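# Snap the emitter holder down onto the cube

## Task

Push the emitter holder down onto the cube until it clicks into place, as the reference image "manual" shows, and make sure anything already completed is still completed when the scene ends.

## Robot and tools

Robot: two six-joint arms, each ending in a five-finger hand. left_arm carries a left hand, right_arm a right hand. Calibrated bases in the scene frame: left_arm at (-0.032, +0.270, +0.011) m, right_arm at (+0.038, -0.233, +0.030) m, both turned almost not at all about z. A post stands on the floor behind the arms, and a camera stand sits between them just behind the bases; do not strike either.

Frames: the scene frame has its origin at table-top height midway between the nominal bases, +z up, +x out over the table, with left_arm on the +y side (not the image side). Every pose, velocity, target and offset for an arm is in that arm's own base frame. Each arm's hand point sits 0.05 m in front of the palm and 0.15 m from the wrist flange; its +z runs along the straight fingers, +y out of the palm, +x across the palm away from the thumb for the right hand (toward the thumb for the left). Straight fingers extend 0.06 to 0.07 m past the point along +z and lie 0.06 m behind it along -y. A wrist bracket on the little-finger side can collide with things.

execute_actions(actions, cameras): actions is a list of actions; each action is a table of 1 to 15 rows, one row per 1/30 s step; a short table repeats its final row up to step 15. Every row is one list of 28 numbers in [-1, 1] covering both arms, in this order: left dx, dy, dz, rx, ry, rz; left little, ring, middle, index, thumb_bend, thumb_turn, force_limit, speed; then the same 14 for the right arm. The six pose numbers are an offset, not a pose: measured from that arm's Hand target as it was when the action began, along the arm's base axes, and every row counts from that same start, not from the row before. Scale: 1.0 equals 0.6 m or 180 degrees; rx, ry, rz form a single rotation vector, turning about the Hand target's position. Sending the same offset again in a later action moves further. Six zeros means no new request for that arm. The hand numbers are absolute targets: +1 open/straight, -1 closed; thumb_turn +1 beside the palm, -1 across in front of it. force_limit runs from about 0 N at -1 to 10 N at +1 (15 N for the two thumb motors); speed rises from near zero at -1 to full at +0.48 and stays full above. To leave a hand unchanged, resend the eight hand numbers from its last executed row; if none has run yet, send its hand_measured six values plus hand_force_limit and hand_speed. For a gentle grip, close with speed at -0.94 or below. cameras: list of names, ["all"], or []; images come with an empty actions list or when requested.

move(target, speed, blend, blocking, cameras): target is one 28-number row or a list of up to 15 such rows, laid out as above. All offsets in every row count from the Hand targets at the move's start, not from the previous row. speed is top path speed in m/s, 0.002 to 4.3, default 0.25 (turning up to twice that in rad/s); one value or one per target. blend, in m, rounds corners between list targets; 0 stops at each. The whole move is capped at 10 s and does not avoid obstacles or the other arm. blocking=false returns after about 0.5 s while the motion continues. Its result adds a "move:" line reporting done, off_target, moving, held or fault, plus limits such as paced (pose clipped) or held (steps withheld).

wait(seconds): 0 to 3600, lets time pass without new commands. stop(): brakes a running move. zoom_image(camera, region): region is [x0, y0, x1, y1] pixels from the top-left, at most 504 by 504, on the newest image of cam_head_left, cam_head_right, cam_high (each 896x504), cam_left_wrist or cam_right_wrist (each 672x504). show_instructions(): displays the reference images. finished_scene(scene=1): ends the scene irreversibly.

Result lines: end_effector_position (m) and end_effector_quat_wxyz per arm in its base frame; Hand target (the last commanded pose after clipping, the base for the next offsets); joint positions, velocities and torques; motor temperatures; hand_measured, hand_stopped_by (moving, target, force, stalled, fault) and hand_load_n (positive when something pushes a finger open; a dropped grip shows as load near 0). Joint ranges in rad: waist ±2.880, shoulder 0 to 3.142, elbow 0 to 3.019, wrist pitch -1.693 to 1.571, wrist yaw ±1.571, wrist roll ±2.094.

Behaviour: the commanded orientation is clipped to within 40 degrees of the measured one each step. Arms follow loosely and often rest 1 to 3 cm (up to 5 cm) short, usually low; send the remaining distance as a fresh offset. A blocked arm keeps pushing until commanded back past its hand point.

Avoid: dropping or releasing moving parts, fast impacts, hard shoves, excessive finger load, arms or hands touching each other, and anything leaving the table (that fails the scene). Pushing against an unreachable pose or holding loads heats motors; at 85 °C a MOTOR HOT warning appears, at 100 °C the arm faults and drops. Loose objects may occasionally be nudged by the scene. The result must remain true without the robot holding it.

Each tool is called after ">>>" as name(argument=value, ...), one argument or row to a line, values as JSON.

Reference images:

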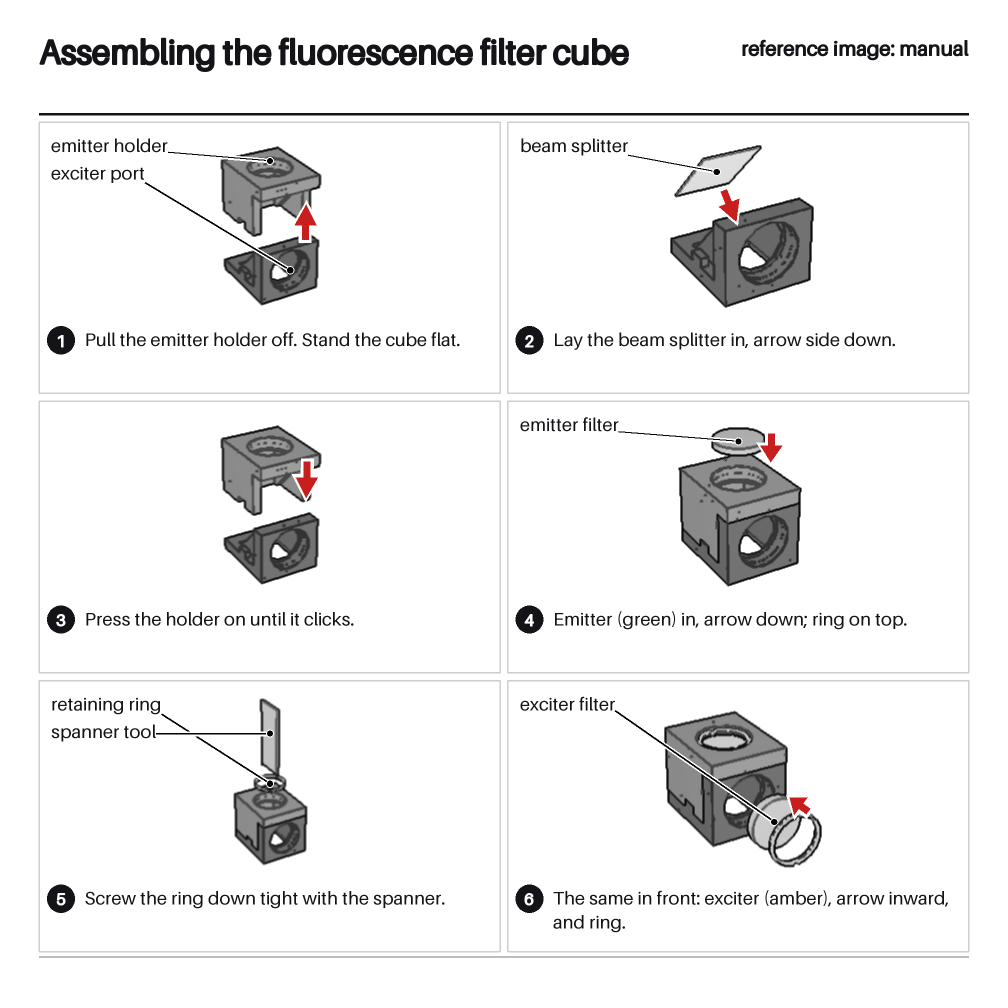

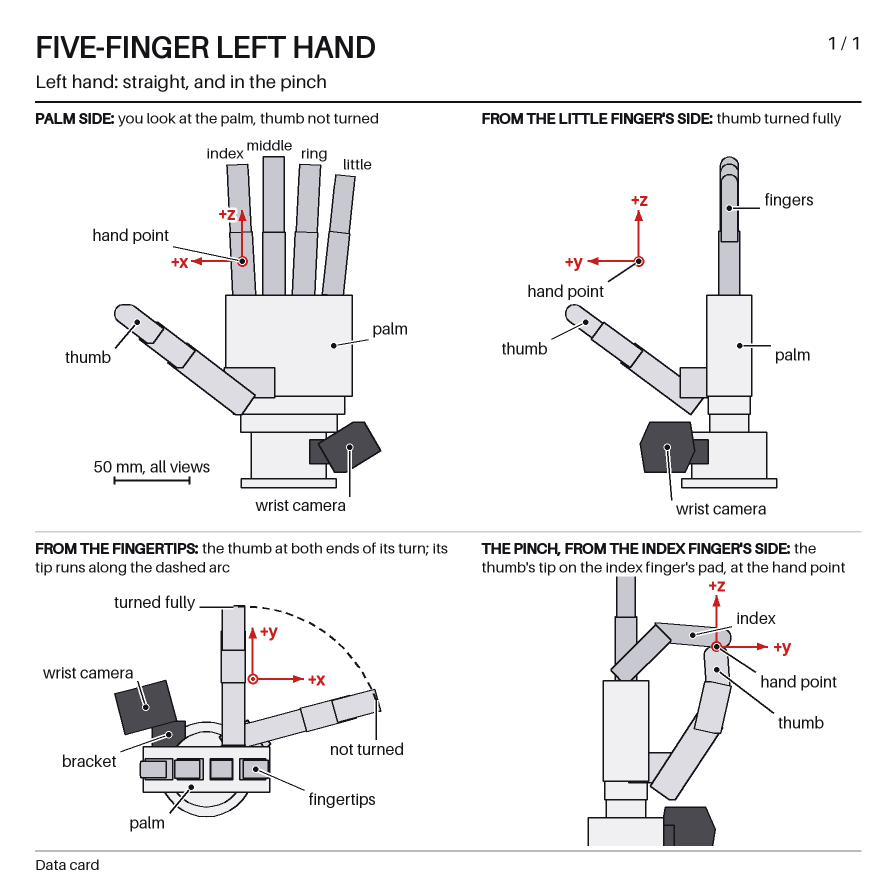

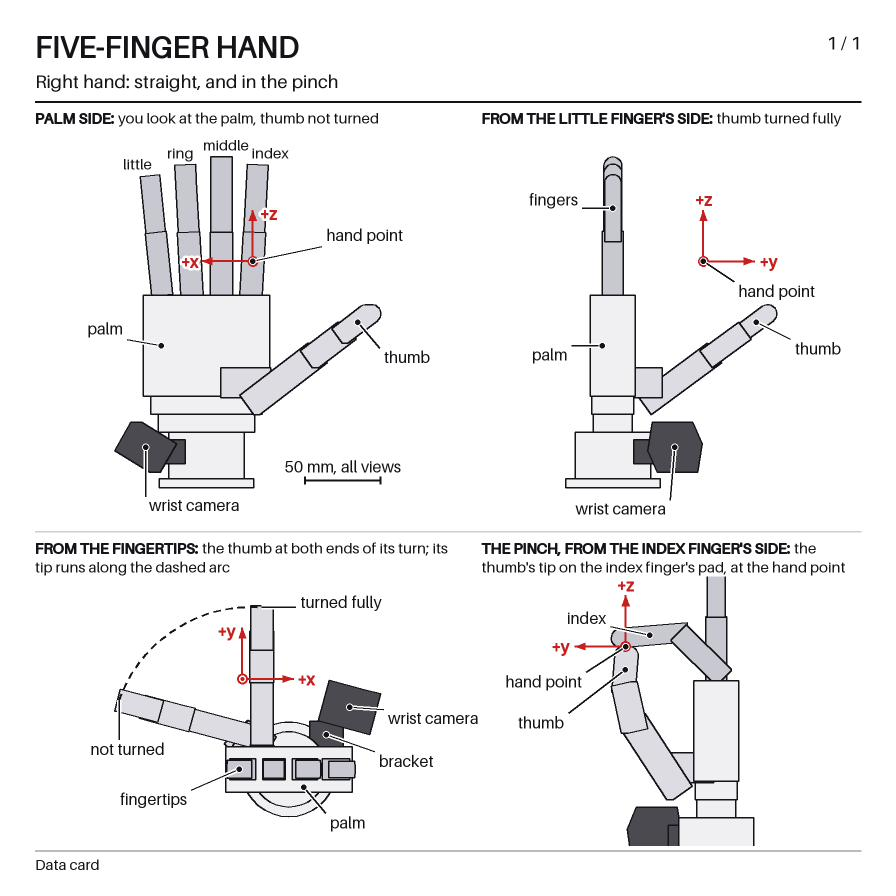

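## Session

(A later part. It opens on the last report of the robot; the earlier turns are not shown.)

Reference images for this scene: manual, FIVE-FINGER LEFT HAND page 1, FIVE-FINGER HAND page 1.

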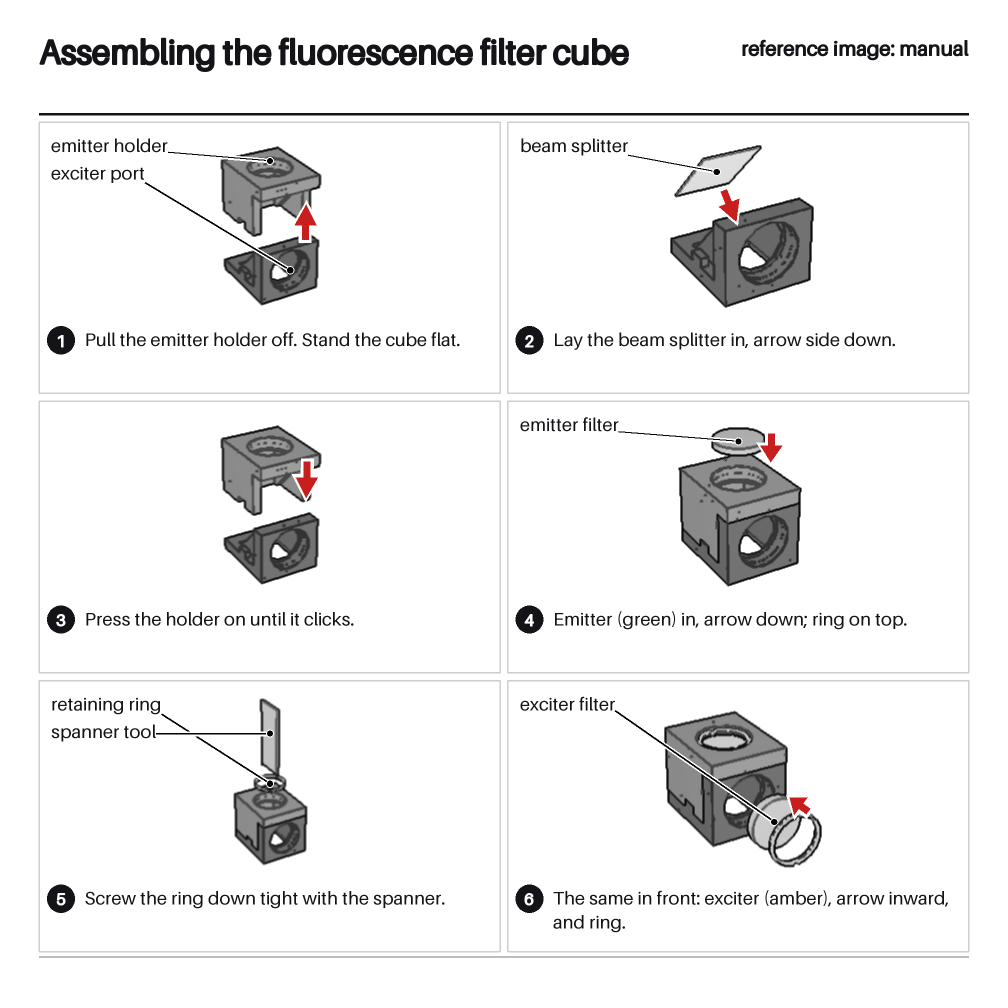

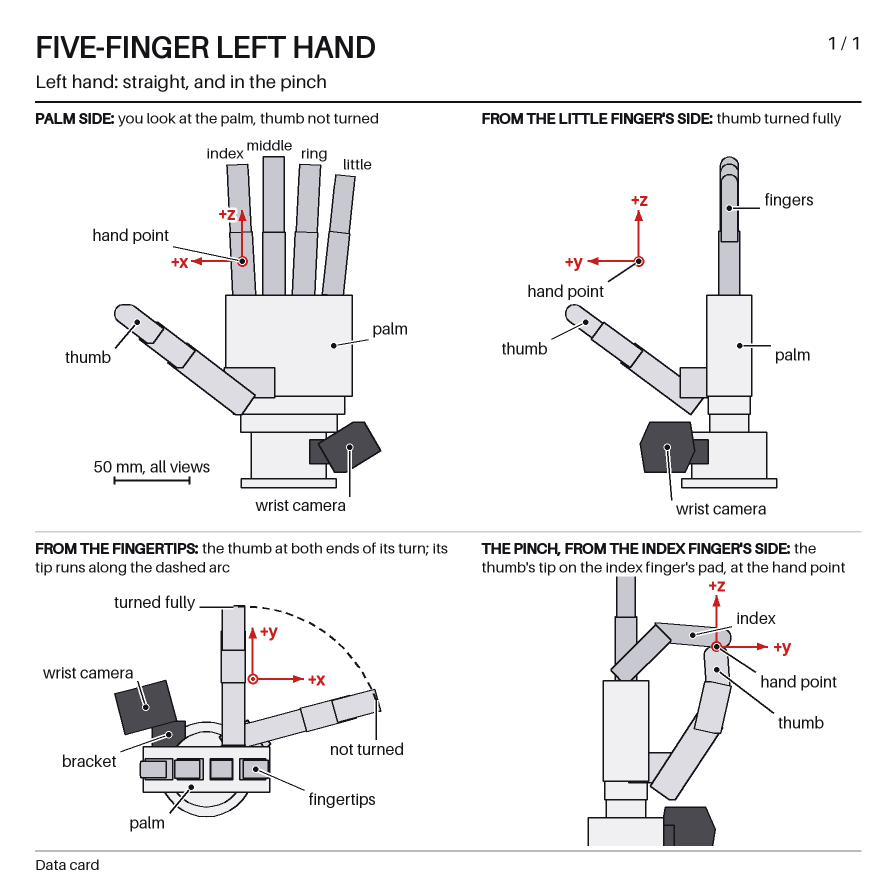

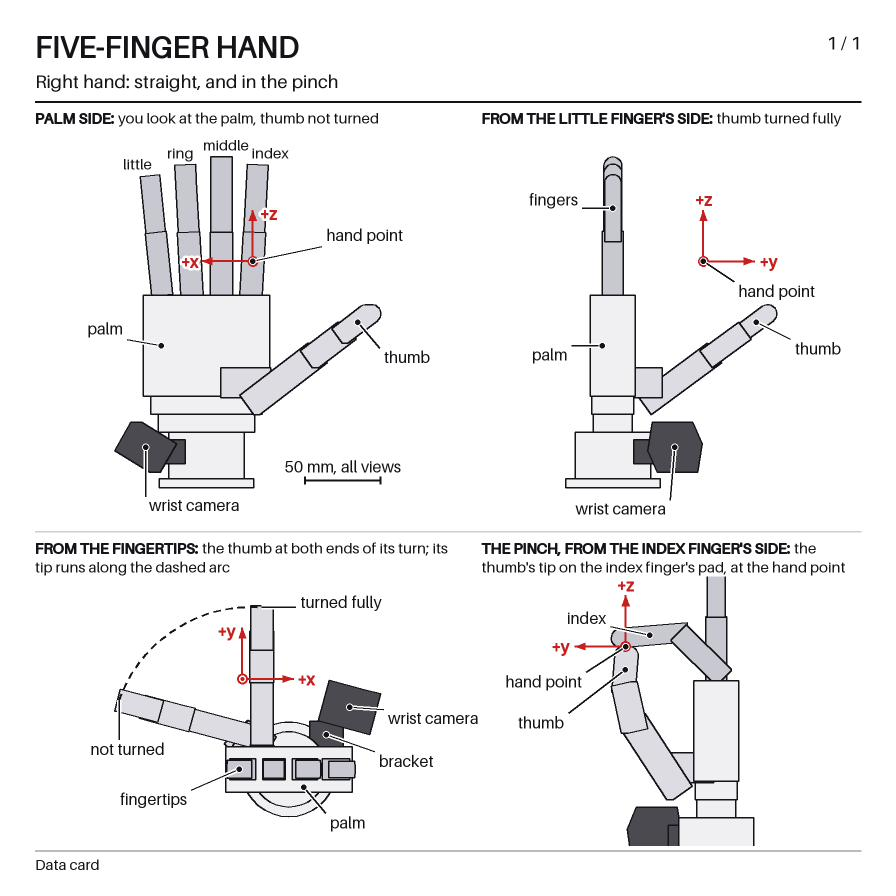

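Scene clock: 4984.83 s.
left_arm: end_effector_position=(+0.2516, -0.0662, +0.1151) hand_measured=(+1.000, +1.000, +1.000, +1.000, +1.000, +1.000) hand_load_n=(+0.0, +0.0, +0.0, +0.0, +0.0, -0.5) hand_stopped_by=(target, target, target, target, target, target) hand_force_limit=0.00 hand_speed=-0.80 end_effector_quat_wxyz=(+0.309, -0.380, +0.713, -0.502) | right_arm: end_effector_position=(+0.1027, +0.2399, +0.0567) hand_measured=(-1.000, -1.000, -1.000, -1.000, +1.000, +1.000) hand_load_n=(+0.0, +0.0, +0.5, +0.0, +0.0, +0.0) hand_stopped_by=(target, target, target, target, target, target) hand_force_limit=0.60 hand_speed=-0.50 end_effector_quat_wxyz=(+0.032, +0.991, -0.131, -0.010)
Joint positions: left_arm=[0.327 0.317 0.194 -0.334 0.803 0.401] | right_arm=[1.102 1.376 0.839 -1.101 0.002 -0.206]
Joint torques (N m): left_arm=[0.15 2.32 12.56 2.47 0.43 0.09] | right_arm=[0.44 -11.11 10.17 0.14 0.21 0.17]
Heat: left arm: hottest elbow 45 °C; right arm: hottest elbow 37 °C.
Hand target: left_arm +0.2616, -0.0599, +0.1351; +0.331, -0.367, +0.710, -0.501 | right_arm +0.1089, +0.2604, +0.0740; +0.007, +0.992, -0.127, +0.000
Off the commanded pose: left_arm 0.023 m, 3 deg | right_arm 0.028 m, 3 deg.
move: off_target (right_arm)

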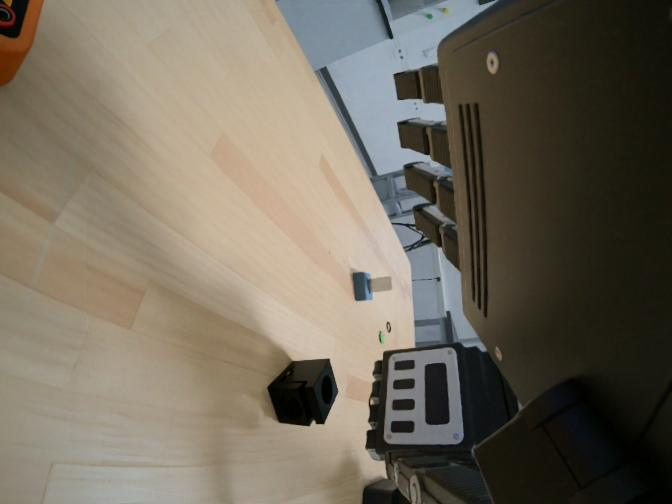

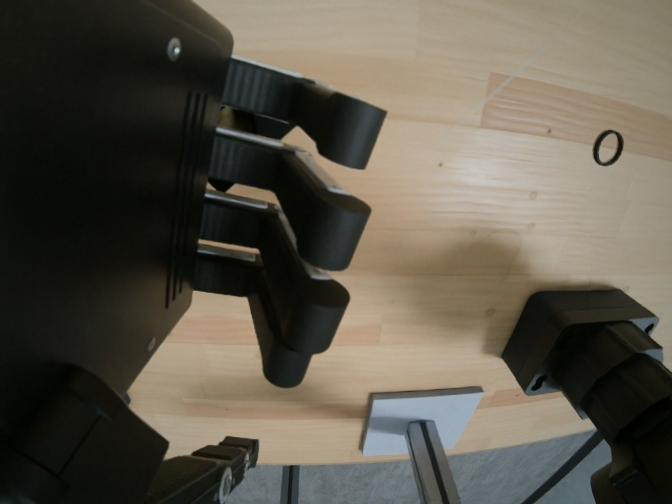

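>>> execute_actions(
  actions=[],
)

Scene clock: 4994.37 s.
left_arm: end_effector_position=(+0.2516, -0.0662, +0.1151) hand_measured=(+1.000, +1.000, +1.000, +1.000, +1.000, +1.000) hand_load_n=(+0.0, +0.0, +0.0, +0.0, +0.0, +0.0) hand_stopped_by=(target, target, target, target, target, target) hand_force_limit=0.00 hand_speed=-0.80 end_effector_quat_wxyz=(+0.309, -0.380, +0.713, -0.502) | right_arm: end_effector_position=(+0.1026, +0.2398, +0.0567) hand_measured=(-1.000, -1.000, -1.000, -1.000, +1.000, +1.000) hand_load_n=(+0.0, +0.0, +0.0, +0.0, -0.5, +0.0) hand_stopped_by=(target, target, target, target, target, target) hand_force_limit=0.60 hand_speed=-0.50 end_effector_quat_wxyz=(+0.032, +0.991, -0.131, -0.010)
Joint positions: left_arm=[0.327 0.317 0.194 -0.334 0.803 0.401] | right_arm=[1.102 1.376 0.839 -1.102 0.002 -0.206]
Joint velocities: within noise
Joint torques (N m): left_arm=[0.5 2.2 12.6 2.43 0.43 0.1] | right_arm=[0.62 -11.11 10.18 0.1 0.21 0.17]
Motor temperatures (°C): left_arm=[26 24 45 27 24 24] | right_arm=[26 25 36 24 25 25]
Heat: left arm: hottest elbow 45 °C; right arm: hottest elbow 36 °C.
Hand target: left_arm +0.2616, -0.0599, +0.1351; +0.331, -0.367, +0.710, -0.501 | right_arm +0.1088, +0.2603, +0.0740; +0.007, +0.992, -0.127, +0.000
Off the commanded pose: left_arm 0.023 m, 3 deg | right_arm 0.028 m, 3 deg.

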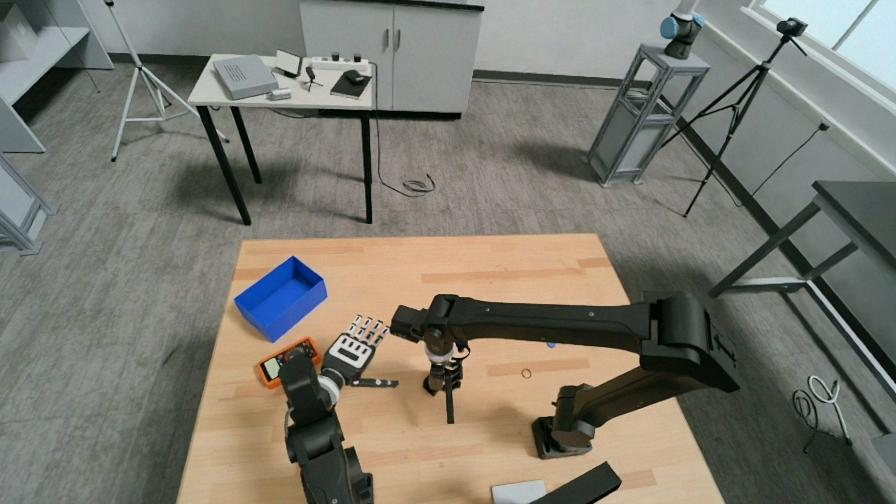

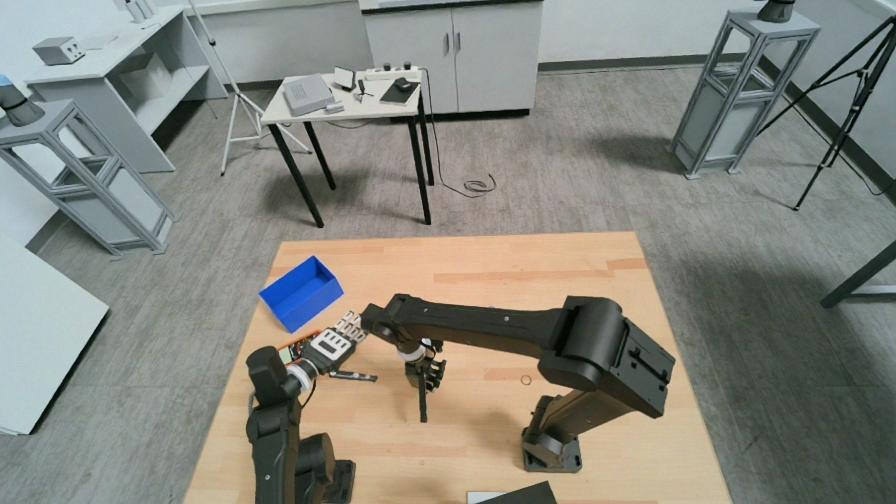

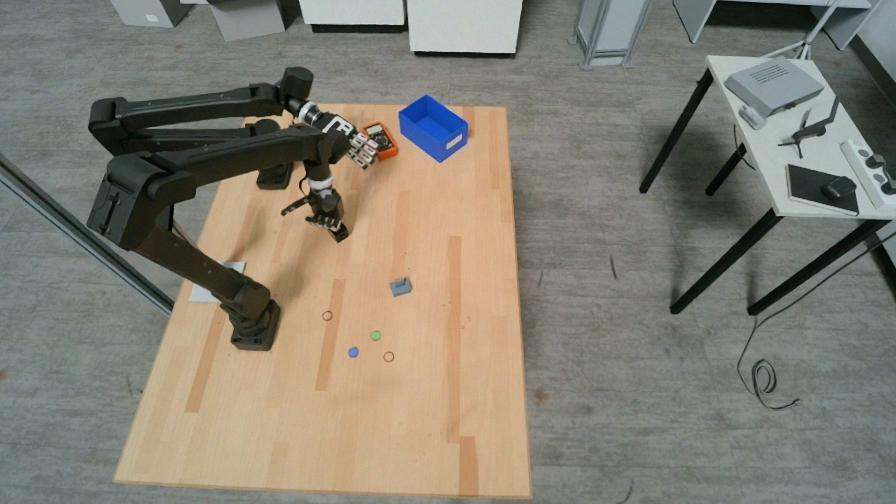

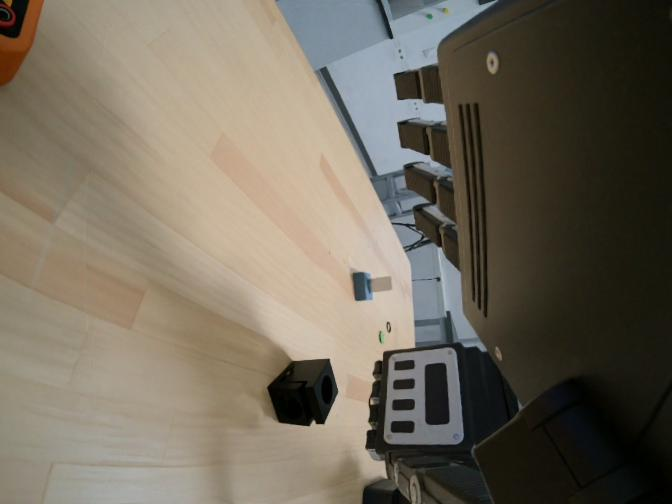

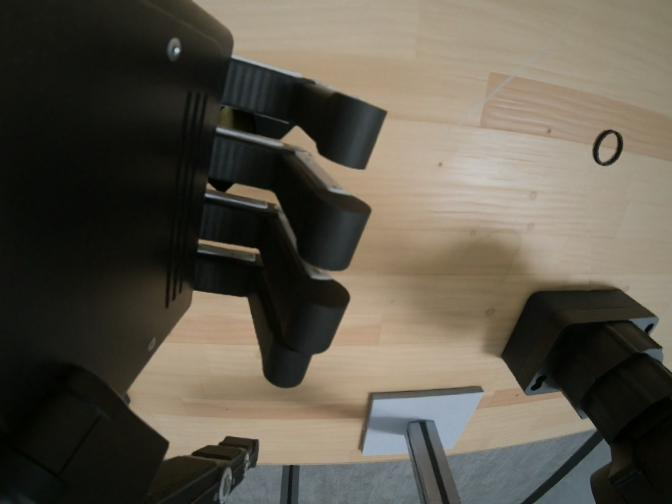

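>>> zoom_image(
  camera="cam_left_wrist",
  region=[230, 320, 480, 500],
)

>>> zoom_image(
  camera="cam_high",
  region=[260, 110, 440, 260],
)

Scaled by 2.016 from the camera's image (finer frame: 960x720).

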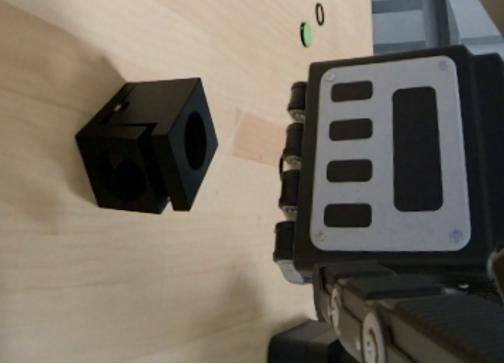

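Scaled by 2.800.

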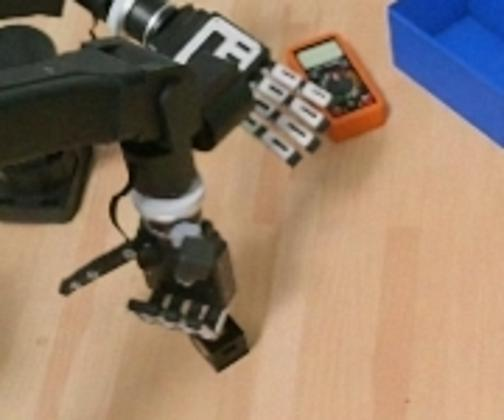

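>>> move(
  target=[0,0,0,0,0,0,1,1,1,1,1,1,0,-0.8,0.022,0.05,0,0,0,0,-1,-1,-1,-1,1,1,0.6,-0.5],
  speed=0.08,
  cameras=["cam_left_wrist","cam_right_wrist"],
)

Scene clock: 5007.30 s.
left_arm: end_effector_position=(+0.2516, -0.0662, +0.1151) hand_measured=(+1.000, +1.000, +1.000, +1.000, +1.000, +1.000) hand_load_n=(+0.5, +0.0, +0.0, +0.0, +0.0, -0.5) hand_stopped_by=(target, target, target, target, target, target) hand_force_limit=0.00 hand_speed=-0.80 end_effector_quat_wxyz=(+0.309, -0.380, +0.713, -0.502) | right_arm: end_effector_position=(+0.1166, +0.2700, +0.0610) hand_measured=(-1.000, -1.000, -1.000, -1.000, +1.000, +1.000) hand_load_n=(+0.0, +0.0, +0.0, +0.0, +0.0, +0.0) hand_stopped_by=(target, target, target, target, target, target) hand_force_limit=0.60 hand_speed=-0.50 end_effector_quat_wxyz=(+0.023, +0.991, -0.130, -0.007)
Joint positions: left_arm=[0.327 0.317 0.194 -0.334 0.803 0.401] | right_arm=[1.105 1.44 0.923 -1.102 0.002 -0.204]
Joint torques (N m): left_arm=[0.38 2.26 12.57 2.43 0.45 0.1] | right_arm=[0.62 -10.58 10.48 0.1 0.21 0.19]
Heat: left arm: hottest elbow 46 °C; right arm: hottest elbow 36 °C.
Hand target: left_arm +0.2616, -0.0599, +0.1351; +0.331, -0.367, +0.710, -0.501 | right_arm +0.1219, +0.2903, +0.0739; +0.007, +0.992, -0.127, +0.000
Off the commanded pose: left_arm 0.023 m, 3 deg | right_arm 0.025 m, 2 deg.
move: off_target (right_arm)

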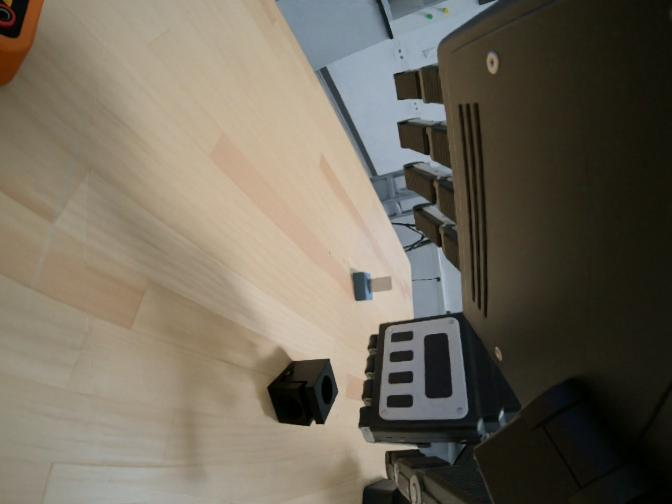

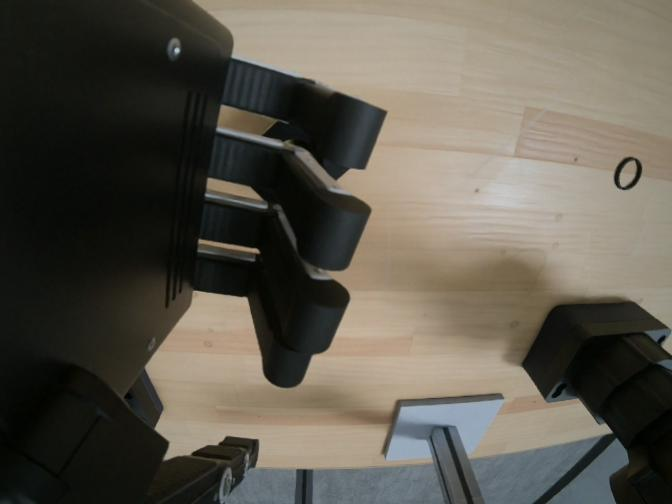

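>>> zoom_image(
  camera="cam_right_wrist",
  region=[190, 40, 400, 240],
)

>>> zoom_image(
  camera="cam_left_wrist",
  region=[250, 310, 430, 450],
)

Scaled by 2.400 from the camera's image (finer frame: 960x720).

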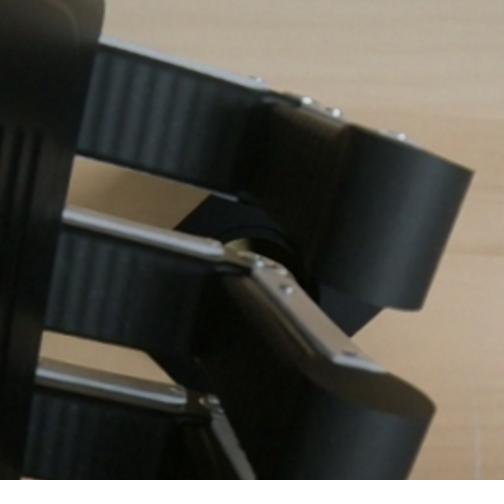

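Scaled by 2.800 from the camera's image (finer frame: 960x720).

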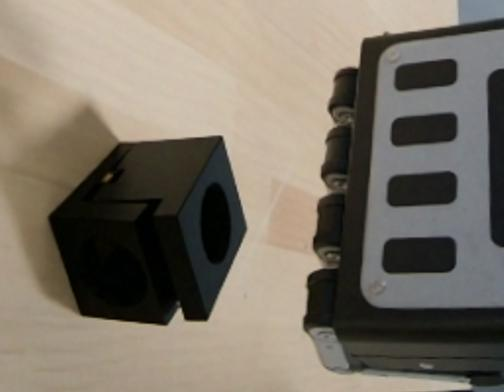

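>>> move(
  target=[0,0,0,0,0,0,1,1,1,1,1,1,0,-0.8,0.0,0.035,-0.012,0,0,0,-1,-1,-1,-1,1,1,0.6,-0.5],
  speed=0.06,
  cameras=["cam_left_wrist","cam_right_wrist"],
)

>>> zoom_image(
  camera="cam_right_wrist",
  region=[190, 40, 400, 240],
)

>>> zoom_image(
  camera="cam_left_wrist",
  region=[250, 310, 430, 450],
)

Scene clock: 5056.30 s.
left_arm: end_effector_position=(+0.2516, -0.0662, +0.1151) hand_measured=(+1.000, +1.000, +1.000, +1.000, +1.000, +1.000) hand_load_n=(+0.0, -0.5, +0.0, +0.0, +0.0, +0.0) hand_stopped_by=(target, target, target, target, target, target) hand_force_limit=0.00 hand_speed=-0.80 end_effector_quat_wxyz=(+0.309, -0.380, +0.713, -0.502) | right_arm: end_effector_position=(+0.1161, +0.2877, +0.0562) hand_measured=(-1.000, -1.000, -1.000, -1.000, +1.000, +1.000) hand_load_n=(+0.0, +0.0, +0.5, +0.0, +0.0, +0.0) hand_stopped_by=(target, target, target, target, target, target) hand_force_limit=0.60 hand_speed=-0.50 end_effector_quat_wxyz=(+0.030, +0.991, -0.130, -0.008)
Joint positions: left_arm=[0.327 0.317 0.194 -0.334 0.803 0.401] | right_arm=[1.127 1.496 0.966 -1.102 0.002 -0.182]
Joint torques (N m): left_arm=[0.21 2.14 12.56 2.43 0.43 0.08] | right_arm=[0.5 -11.34 10.26 0.58 0.19 0.17]
Heat: left arm: hottest elbow 46 °C; right arm: hottest elbow 37 °C.
Hand target: left_arm +0.2616, -0.0599, +0.1351; +0.331, -0.367, +0.710, -0.501 | right_arm +0.1220, +0.3113, +0.0668; +0.007, +0.992, -0.127, +0.000
Off the commanded pose: left_arm 0.023 m, 3 deg | right_arm 0.026 m, 3 deg.
move: off_target (right_arm)

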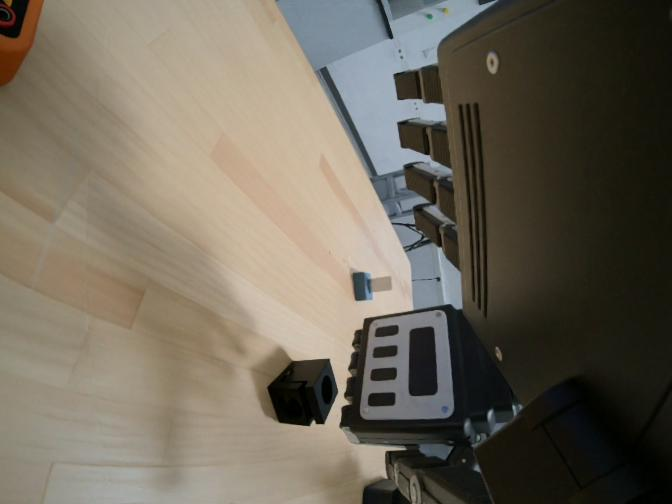

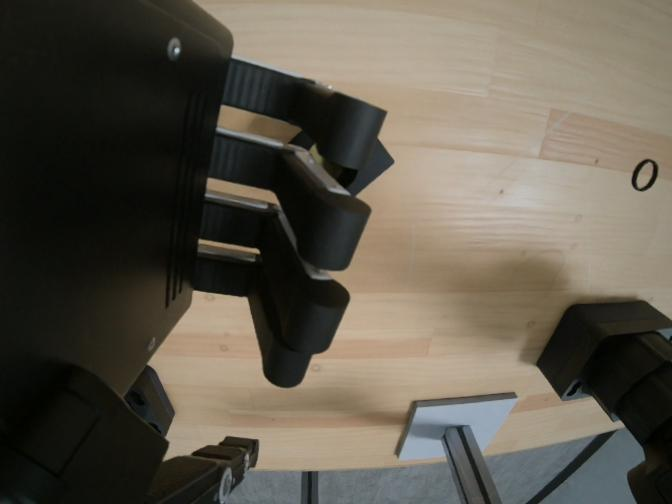

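Scaled by 2.400 from the camera's image (finer frame: 960x720).

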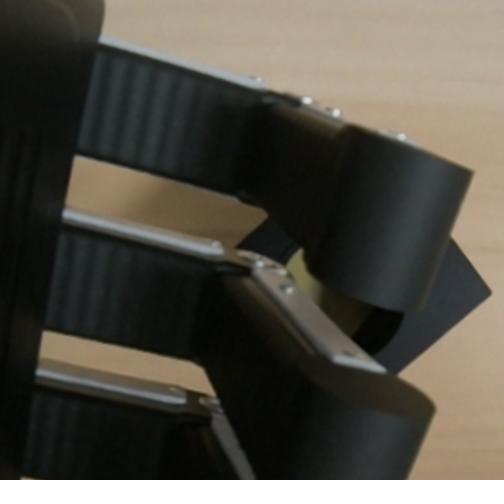

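Scaled by 2.800 from the camera's image (finer frame: 960x720).

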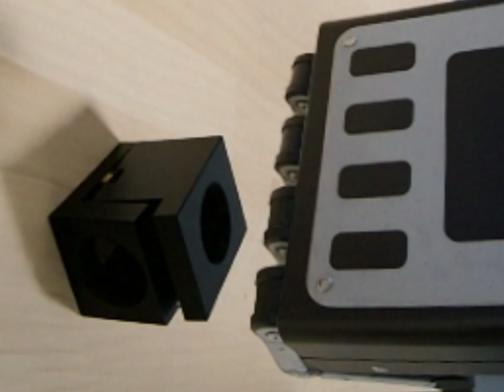

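>>> move(
  target=[0,0,0,0,0,0,1,1,1,1,1,1,0,-0.8,0.0,0.008,-0.04,0,0,0,-1,-1,-1,-1,1,1,0.6,-0.5],
  speed=0.04,
  cameras=["cam_left_wrist","cam_right_wrist"],
)

>>> zoom_image(
  camera="cam_right_wrist",
  region=[190, 40, 400, 240],
)

>>> zoom_image(
  camera="cam_left_wrist",
  region=[250, 310, 430, 450],
)

Scene clock: 5062.23 s.
left_arm: end_effector_position=(+0.2516, -0.0662, +0.1151) hand_measured=(+1.000, +1.000, +1.000, +1.000, +1.000, +1.000) hand_load_n=(+0.0, +0.0, +0.0, -0.5, +0.0, -0.5) hand_stopped_by=(target, target, target, target, target, target) hand_force_limit=0.00 hand_speed=-0.80 end_effector_quat_wxyz=(+0.309, -0.380, +0.713, -0.502) | right_arm: end_effector_position=(+0.1198, +0.2993, +0.0384) hand_measured=(-1.000, -1.000, -1.000, -1.000, +1.000, +1.000) hand_load_n=(+0.0, +0.0, +0.0, +0.0, +0.0, +0.0) hand_stopped_by=(target, target, target, target, target, target) hand_force_limit=0.60 hand_speed=-0.50 end_effector_quat_wxyz=(+0.022, +0.991, -0.131, -0.006)
Joint positions: left_arm=[0.327 0.317 0.194 -0.334 0.803 0.401] | right_arm=[1.132 1.541 0.966 -1.042 0.002 -0.177]
Joint torques (N m): left_arm=[-0.09 2.14 12.53 2.48 0.44 0.08] | right_arm=[0.67 -11.93 8.61 0.81 0.2 0.18]
Heat: left arm: hottest elbow 46 °C; right arm: hottest elbow 38 °C.
Hand target: left_arm +0.2616, -0.0599, +0.1351; +0.331, -0.367, +0.710, -0.501 | right_arm +0.1220, +0.3162, +0.0428; +0.006, +0.992, -0.127, +0.000
Off the commanded pose: left_arm 0.023 m, 3 deg | right_arm 0.018 m, 2 deg.
move: off_target (right_arm)

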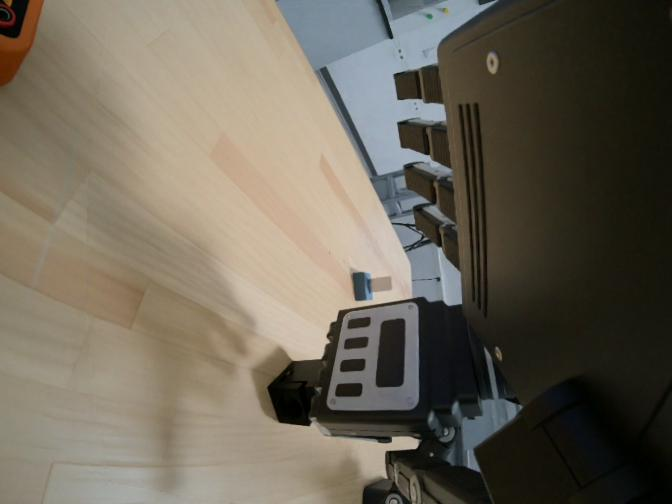

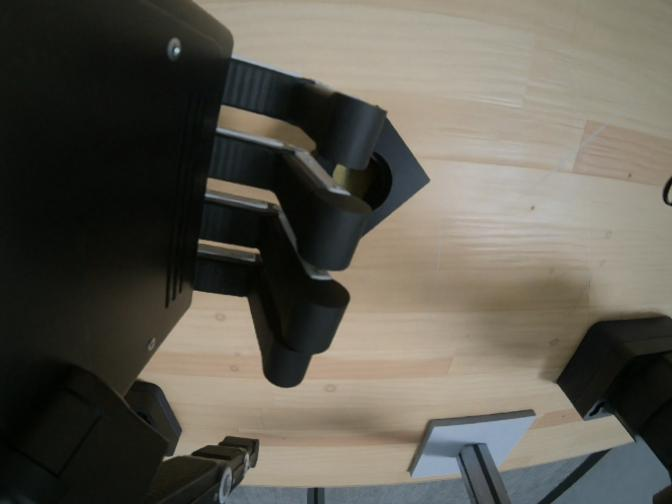

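Scaled by 2.400 from the camera's image (finer frame: 960x720).

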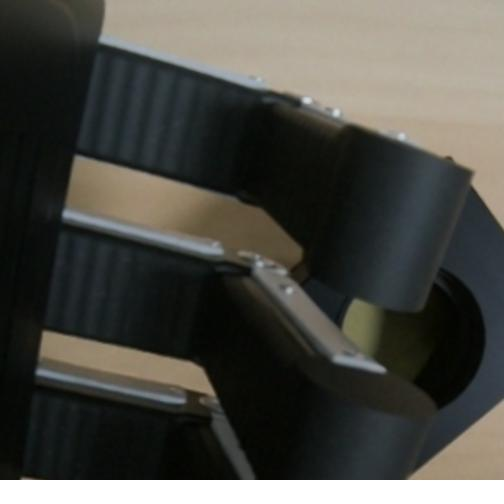

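Scaled by 2.800 from the camera's image (finer frame: 960x720).

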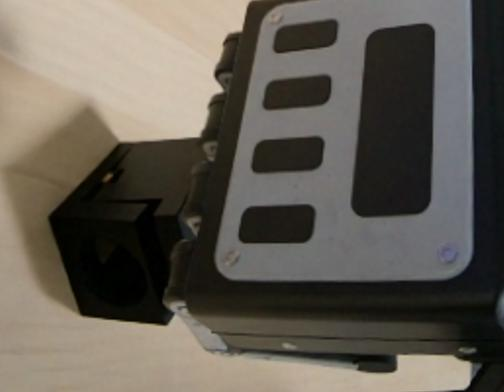

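>>> move(
  target=[0,0,0,0,0,0,1,1,1,1,1,1,0,-0.8,-0.01,-0.018,0.0,0,0,0,-1,-1,-1,-1,1,1,0.6,-0.5],
  speed=0.04,
  cameras=["cam_left_wrist","cam_right_wrist"],
)

>>> zoom_image(
  camera="cam_left_wrist",
  region=[250, 310, 430, 450],
)

Scene clock: 5071.17 s.
left_arm: end_effector_position=(+0.2516, -0.0662, +0.1151) hand_measured=(+1.000, +1.000, +1.000, +1.000, +1.000, +1.000) hand_load_n=(+0.0, +0.0, +0.0, +0.0, +0.0, -0.5) hand_stopped_by=(target, target, target, target, target, target) hand_force_limit=0.00 hand_speed=-0.80 end_effector_quat_wxyz=(+0.309, -0.380, +0.713, -0.502) | right_arm: end_effector_position=(+0.1196, +0.3009, +0.0381) hand_measured=(-1.000, -1.000, -1.000, -1.000, +1.000, +1.000) hand_load_n=(+0.0, +0.0, +0.5, +0.0, +0.0, +0.0) hand_stopped_by=(target, target, target, target, target, target) hand_force_limit=0.60 hand_speed=-0.50 end_effector_quat_wxyz=(+0.020, +0.991, -0.131, -0.005)
Joint positions: left_arm=[0.327 0.317 0.194 -0.334 0.803 0.401] | right_arm=[1.134 1.54 0.966 -1.037 0.002 -0.174]
Joint torques (N m): left_arm=[0.5 2.61 12.57 2.41 0.44 0.08] | right_arm=[0.67 -14.1 6.16 0.87 0.2 0.19]
Heat: left arm: hottest elbow 46 °C; right arm: hottest elbow 38 °C.
Hand target: left_arm +0.2616, -0.0599, +0.1351; +0.331, -0.367, +0.710, -0.501 | right_arm +0.1160, +0.3053, +0.0428; +0.007, +0.992, -0.127, +0.000
Off the commanded pose: left_arm 0.023 m, 3 deg | right_arm 0.007 m, 2 deg.
move: done

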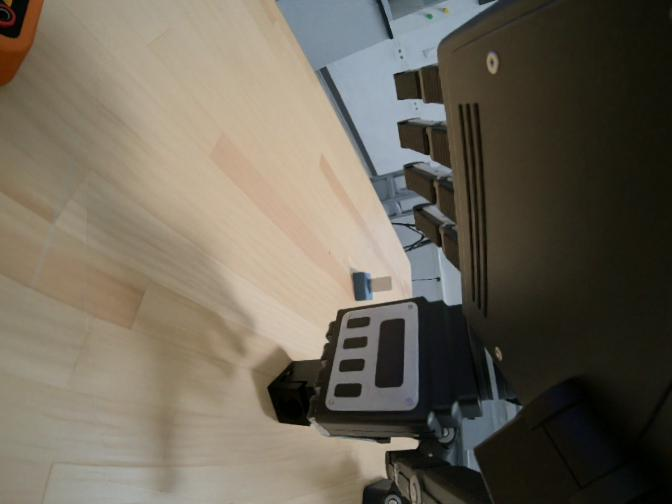

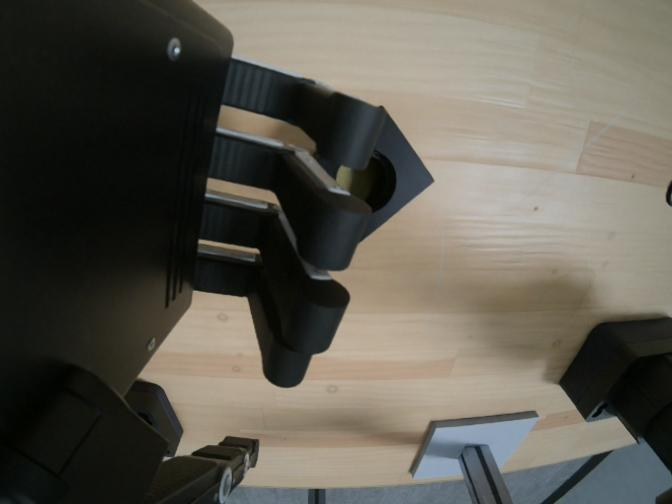

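Scaled by 2.800 from the camera's image (finer frame: 960x720).

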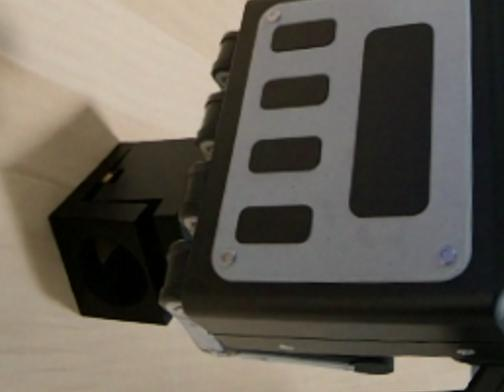

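>>> move(
  target=[0,0,0,0,0,0,1,1,1,1,1,1,0,-0.8,-0.005,-0.025,0.0,0,0,0,-1,-1,-1,-1,1,1,0.6,-0.5],
  speed=0.04,
  cameras=[],
)

Scene clock: 5073.53 s.
left_arm: end_effector_position=(+0.2516, -0.0662, +0.1151) hand_measured=(+1.000, +1.000, +1.000, +1.000, +1.000, +1.000) hand_load_n=(+0.0, +0.0, +0.0, +0.0, +0.0, +0.0) hand_stopped_by=(target, target, target, target, target, target) hand_force_limit=0.00 hand_speed=-0.80 end_effector_quat_wxyz=(+0.309, -0.380, +0.713, -0.502) | right_arm: end_effector_position=(+0.1133, +0.2876, +0.0395) hand_measured=(-1.000, -1.000, -1.000, -1.000, +1.000, +1.000) hand_load_n=(+0.0, +0.0, +0.0, +0.0, +0.0, +0.0) hand_stopped_by=(target, target, target, target, target, target) hand_force_limit=0.60 hand_speed=-0.50 end_effector_quat_wxyz=(+0.019, +0.991, -0.131, -0.005)
Joint positions: left_arm=[0.327 0.317 0.194 -0.334 0.803 0.401] | right_arm=[1.134 1.501 0.925 -1.033 0.002 -0.174]
Joint torques (N m): left_arm=[0.09 1.96 12.57 2.45 0.43 0.09] | right_arm=[-0.03 -13.27 6.11 0.9 0.21 0.1]
Heat: left arm: hottest elbow 46 °C; right arm: hottest elbow 38 °C.
Hand target: left_arm +0.2616, -0.0599, +0.1351; +0.331, -0.367, +0.710, -0.501 | right_arm +0.1130, +0.2903, +0.0428; +0.007, +0.992, -0.127, +0.000
Off the commanded pose: left_arm 0.023 m, 3 deg | right_arm 0.004 m, 2 deg.
move: done

>>> move(
  target=[0,0,0,0,0,0,1,1,1,1,1,1,0,-0.8,0.0,0.003,-0.02,0,0,0,-1,-1,-1,-1,1,1,0.6,-0.5],
  speed=0.03,
  cameras=["cam_left_wrist","cam_right_wrist"],
)

>>> zoom_image(
  camera="cam_left_wrist",
  region=[250, 310, 430, 450],
)

>>> zoom_image(
  camera="cam_right_wrist",
  region=[240, 60, 480, 260],
)

Scene clock: 5076.93 s.
left_arm: end_effector_position=(+0.2516, -0.0662, +0.1151) hand_measured=(+1.000, +1.000, +1.000, +1.000, +1.000, +1.000) hand_load_n=(+0.0, +0.0, +0.0, +0.0, +0.0, +0.0) hand_stopped_by=(target, target, target, target, target, target) hand_force_limit=0.00 hand_speed=-0.80 end_effector_quat_wxyz=(+0.309, -0.380, +0.713, -0.502) | right_arm: end_effector_position=(+0.1149, +0.2911, +0.0340) hand_measured=(-1.000, -1.000, -1.000, -1.000, +1.000, +1.000) hand_load_n=(+0.0, +0.0, +0.0, +0.0, +0.0, +0.0) hand_stopped_by=(target, target, target, target, target, target) hand_force_limit=0.60 hand_speed=-0.50 end_effector_quat_wxyz=(+0.007, +0.991, -0.131, -0.001)
Joint positions: left_arm=[0.327 0.317 0.194 -0.334 0.803 0.401] | right_arm=[1.134 1.501 0.913 -0.998 0.002 -0.174]
Joint torques (N m): left_arm=[0.03 2.2 12.56 2.47 0.43 0.1] | right_arm=[0.03 -11.28 6.13 0.88 0.21 0.12]
Heat: left arm: hottest elbow 46 °C; right arm: hottest elbow 38 °C.
Hand target: left_arm +0.2616, -0.0599, +0.1351; +0.331, -0.367, +0.710, -0.501 | right_arm +0.1130, +0.2922, +0.0309; +0.006, +0.992, -0.127, +0.000
Off the commanded pose: left_arm 0.023 m, 3 deg | right_arm 0.004 m, 0 deg.
move: done

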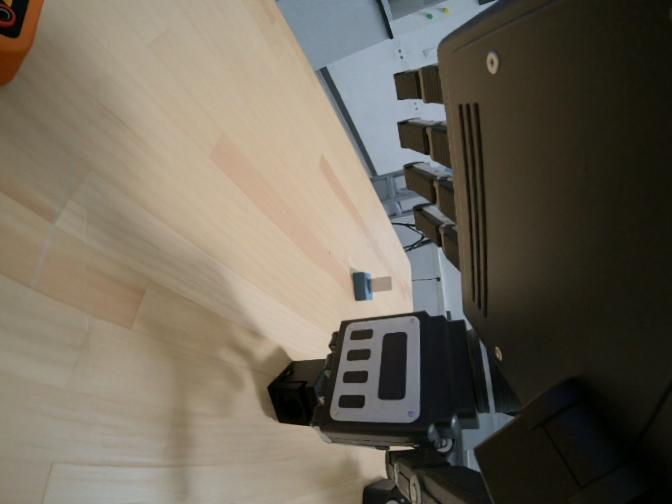

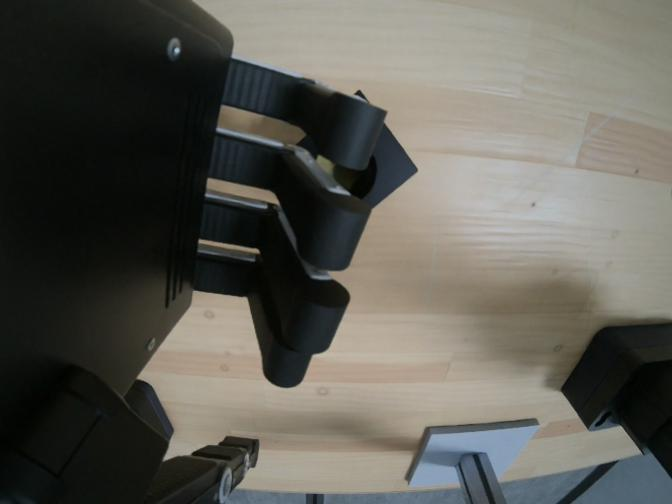

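Scaled by 2.800 from the camera's image (finer frame: 960x720).

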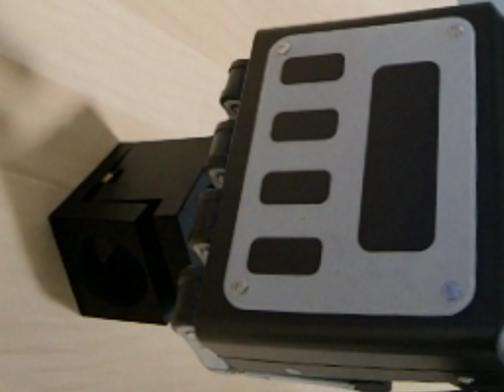

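Scaled by 2.100 from the camera's image (finer frame: 960x720).

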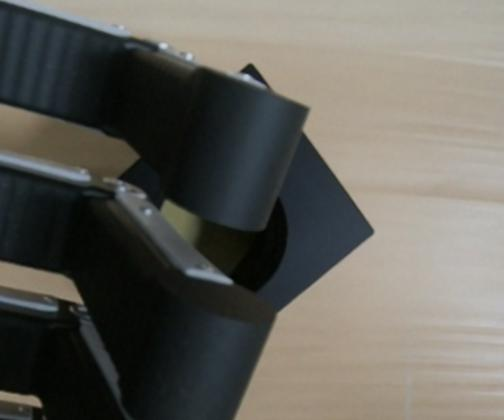

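>>> move(
  target=[0,0,0,0,0,0,1,1,1,1,1,1,0,-0.8,-0.01,-0.012,0.0,0,0,0,-1,-1,-1,-1,1,1,0.6,-0.5],
  speed=0.03,
  cameras=[],
)

Scene clock: 5086.87 s.
left_arm: end_effector_position=(+0.2516, -0.0662, +0.1151) hand_measured=(+1.000, +1.000, +1.000, +1.000, +1.000, +1.000) hand_load_n=(+0.0, +0.0, +0.0, +0.0, +0.0, +0.0) hand_stopped_by=(target, target, target, target, target, target) hand_force_limit=0.00 hand_speed=-0.80 end_effector_quat_wxyz=(+0.309, -0.380, +0.713, -0.502) | right_arm: end_effector_position=(+0.1123, +0.2854, +0.0304) hand_measured=(-1.000, -1.000, -1.000, -1.000, +1.000, +1.000) hand_load_n=(+0.0, +0.0, +0.5, +0.0, +0.0, +0.0) hand_stopped_by=(target, target, target, target, target, target) hand_force_limit=0.60 hand_speed=-0.50 end_effector_quat_wxyz=(+0.013, +0.991, -0.131, -0.003)
Joint positions: left_arm=[0.327 0.317 0.194 -0.334 0.803 0.401] | right_arm=[1.134 1.501 0.899 -0.996 0.002 -0.174]
Joint torques (N m): left_arm=[0.09 2.14 12.67 2.44 0.44 0.08] | right_arm=[-0.73 -11.63 6.67 0.54 0.15 0.11]
Heat: left arm: hottest elbow 47 °C; right arm: hottest elbow 37 °C.
Hand target: left_arm +0.2616, -0.0599, +0.1351; +0.331, -0.367, +0.710, -0.501 | right_arm +0.1134, +0.2876, +0.0317; +0.011, +0.991, -0.131, -0.002 (not the last commanded pose)
Off the commanded pose: left_arm 0.023 m, 3 deg | right_arm 0.005 m, 1 deg.
move: held (right_arm; a check stopped the path); limits=held
pose unreachable (right arm): on one or more control steps of this call, first in action 0 (counted from 0), this arm could not follow its commanded pose, so it was not sent that pose on those steps. It may still have moved: this result reports where it is.
cause: moving toward the commanded pose would bring a part of the arm too close to another arm (a part of this arm just beyond joint 4 (wrist pitch) and a part of the left arm just beyond its joint 6 (wrist roll), along the way the arms are being sent, or toward where that arm still pushes).


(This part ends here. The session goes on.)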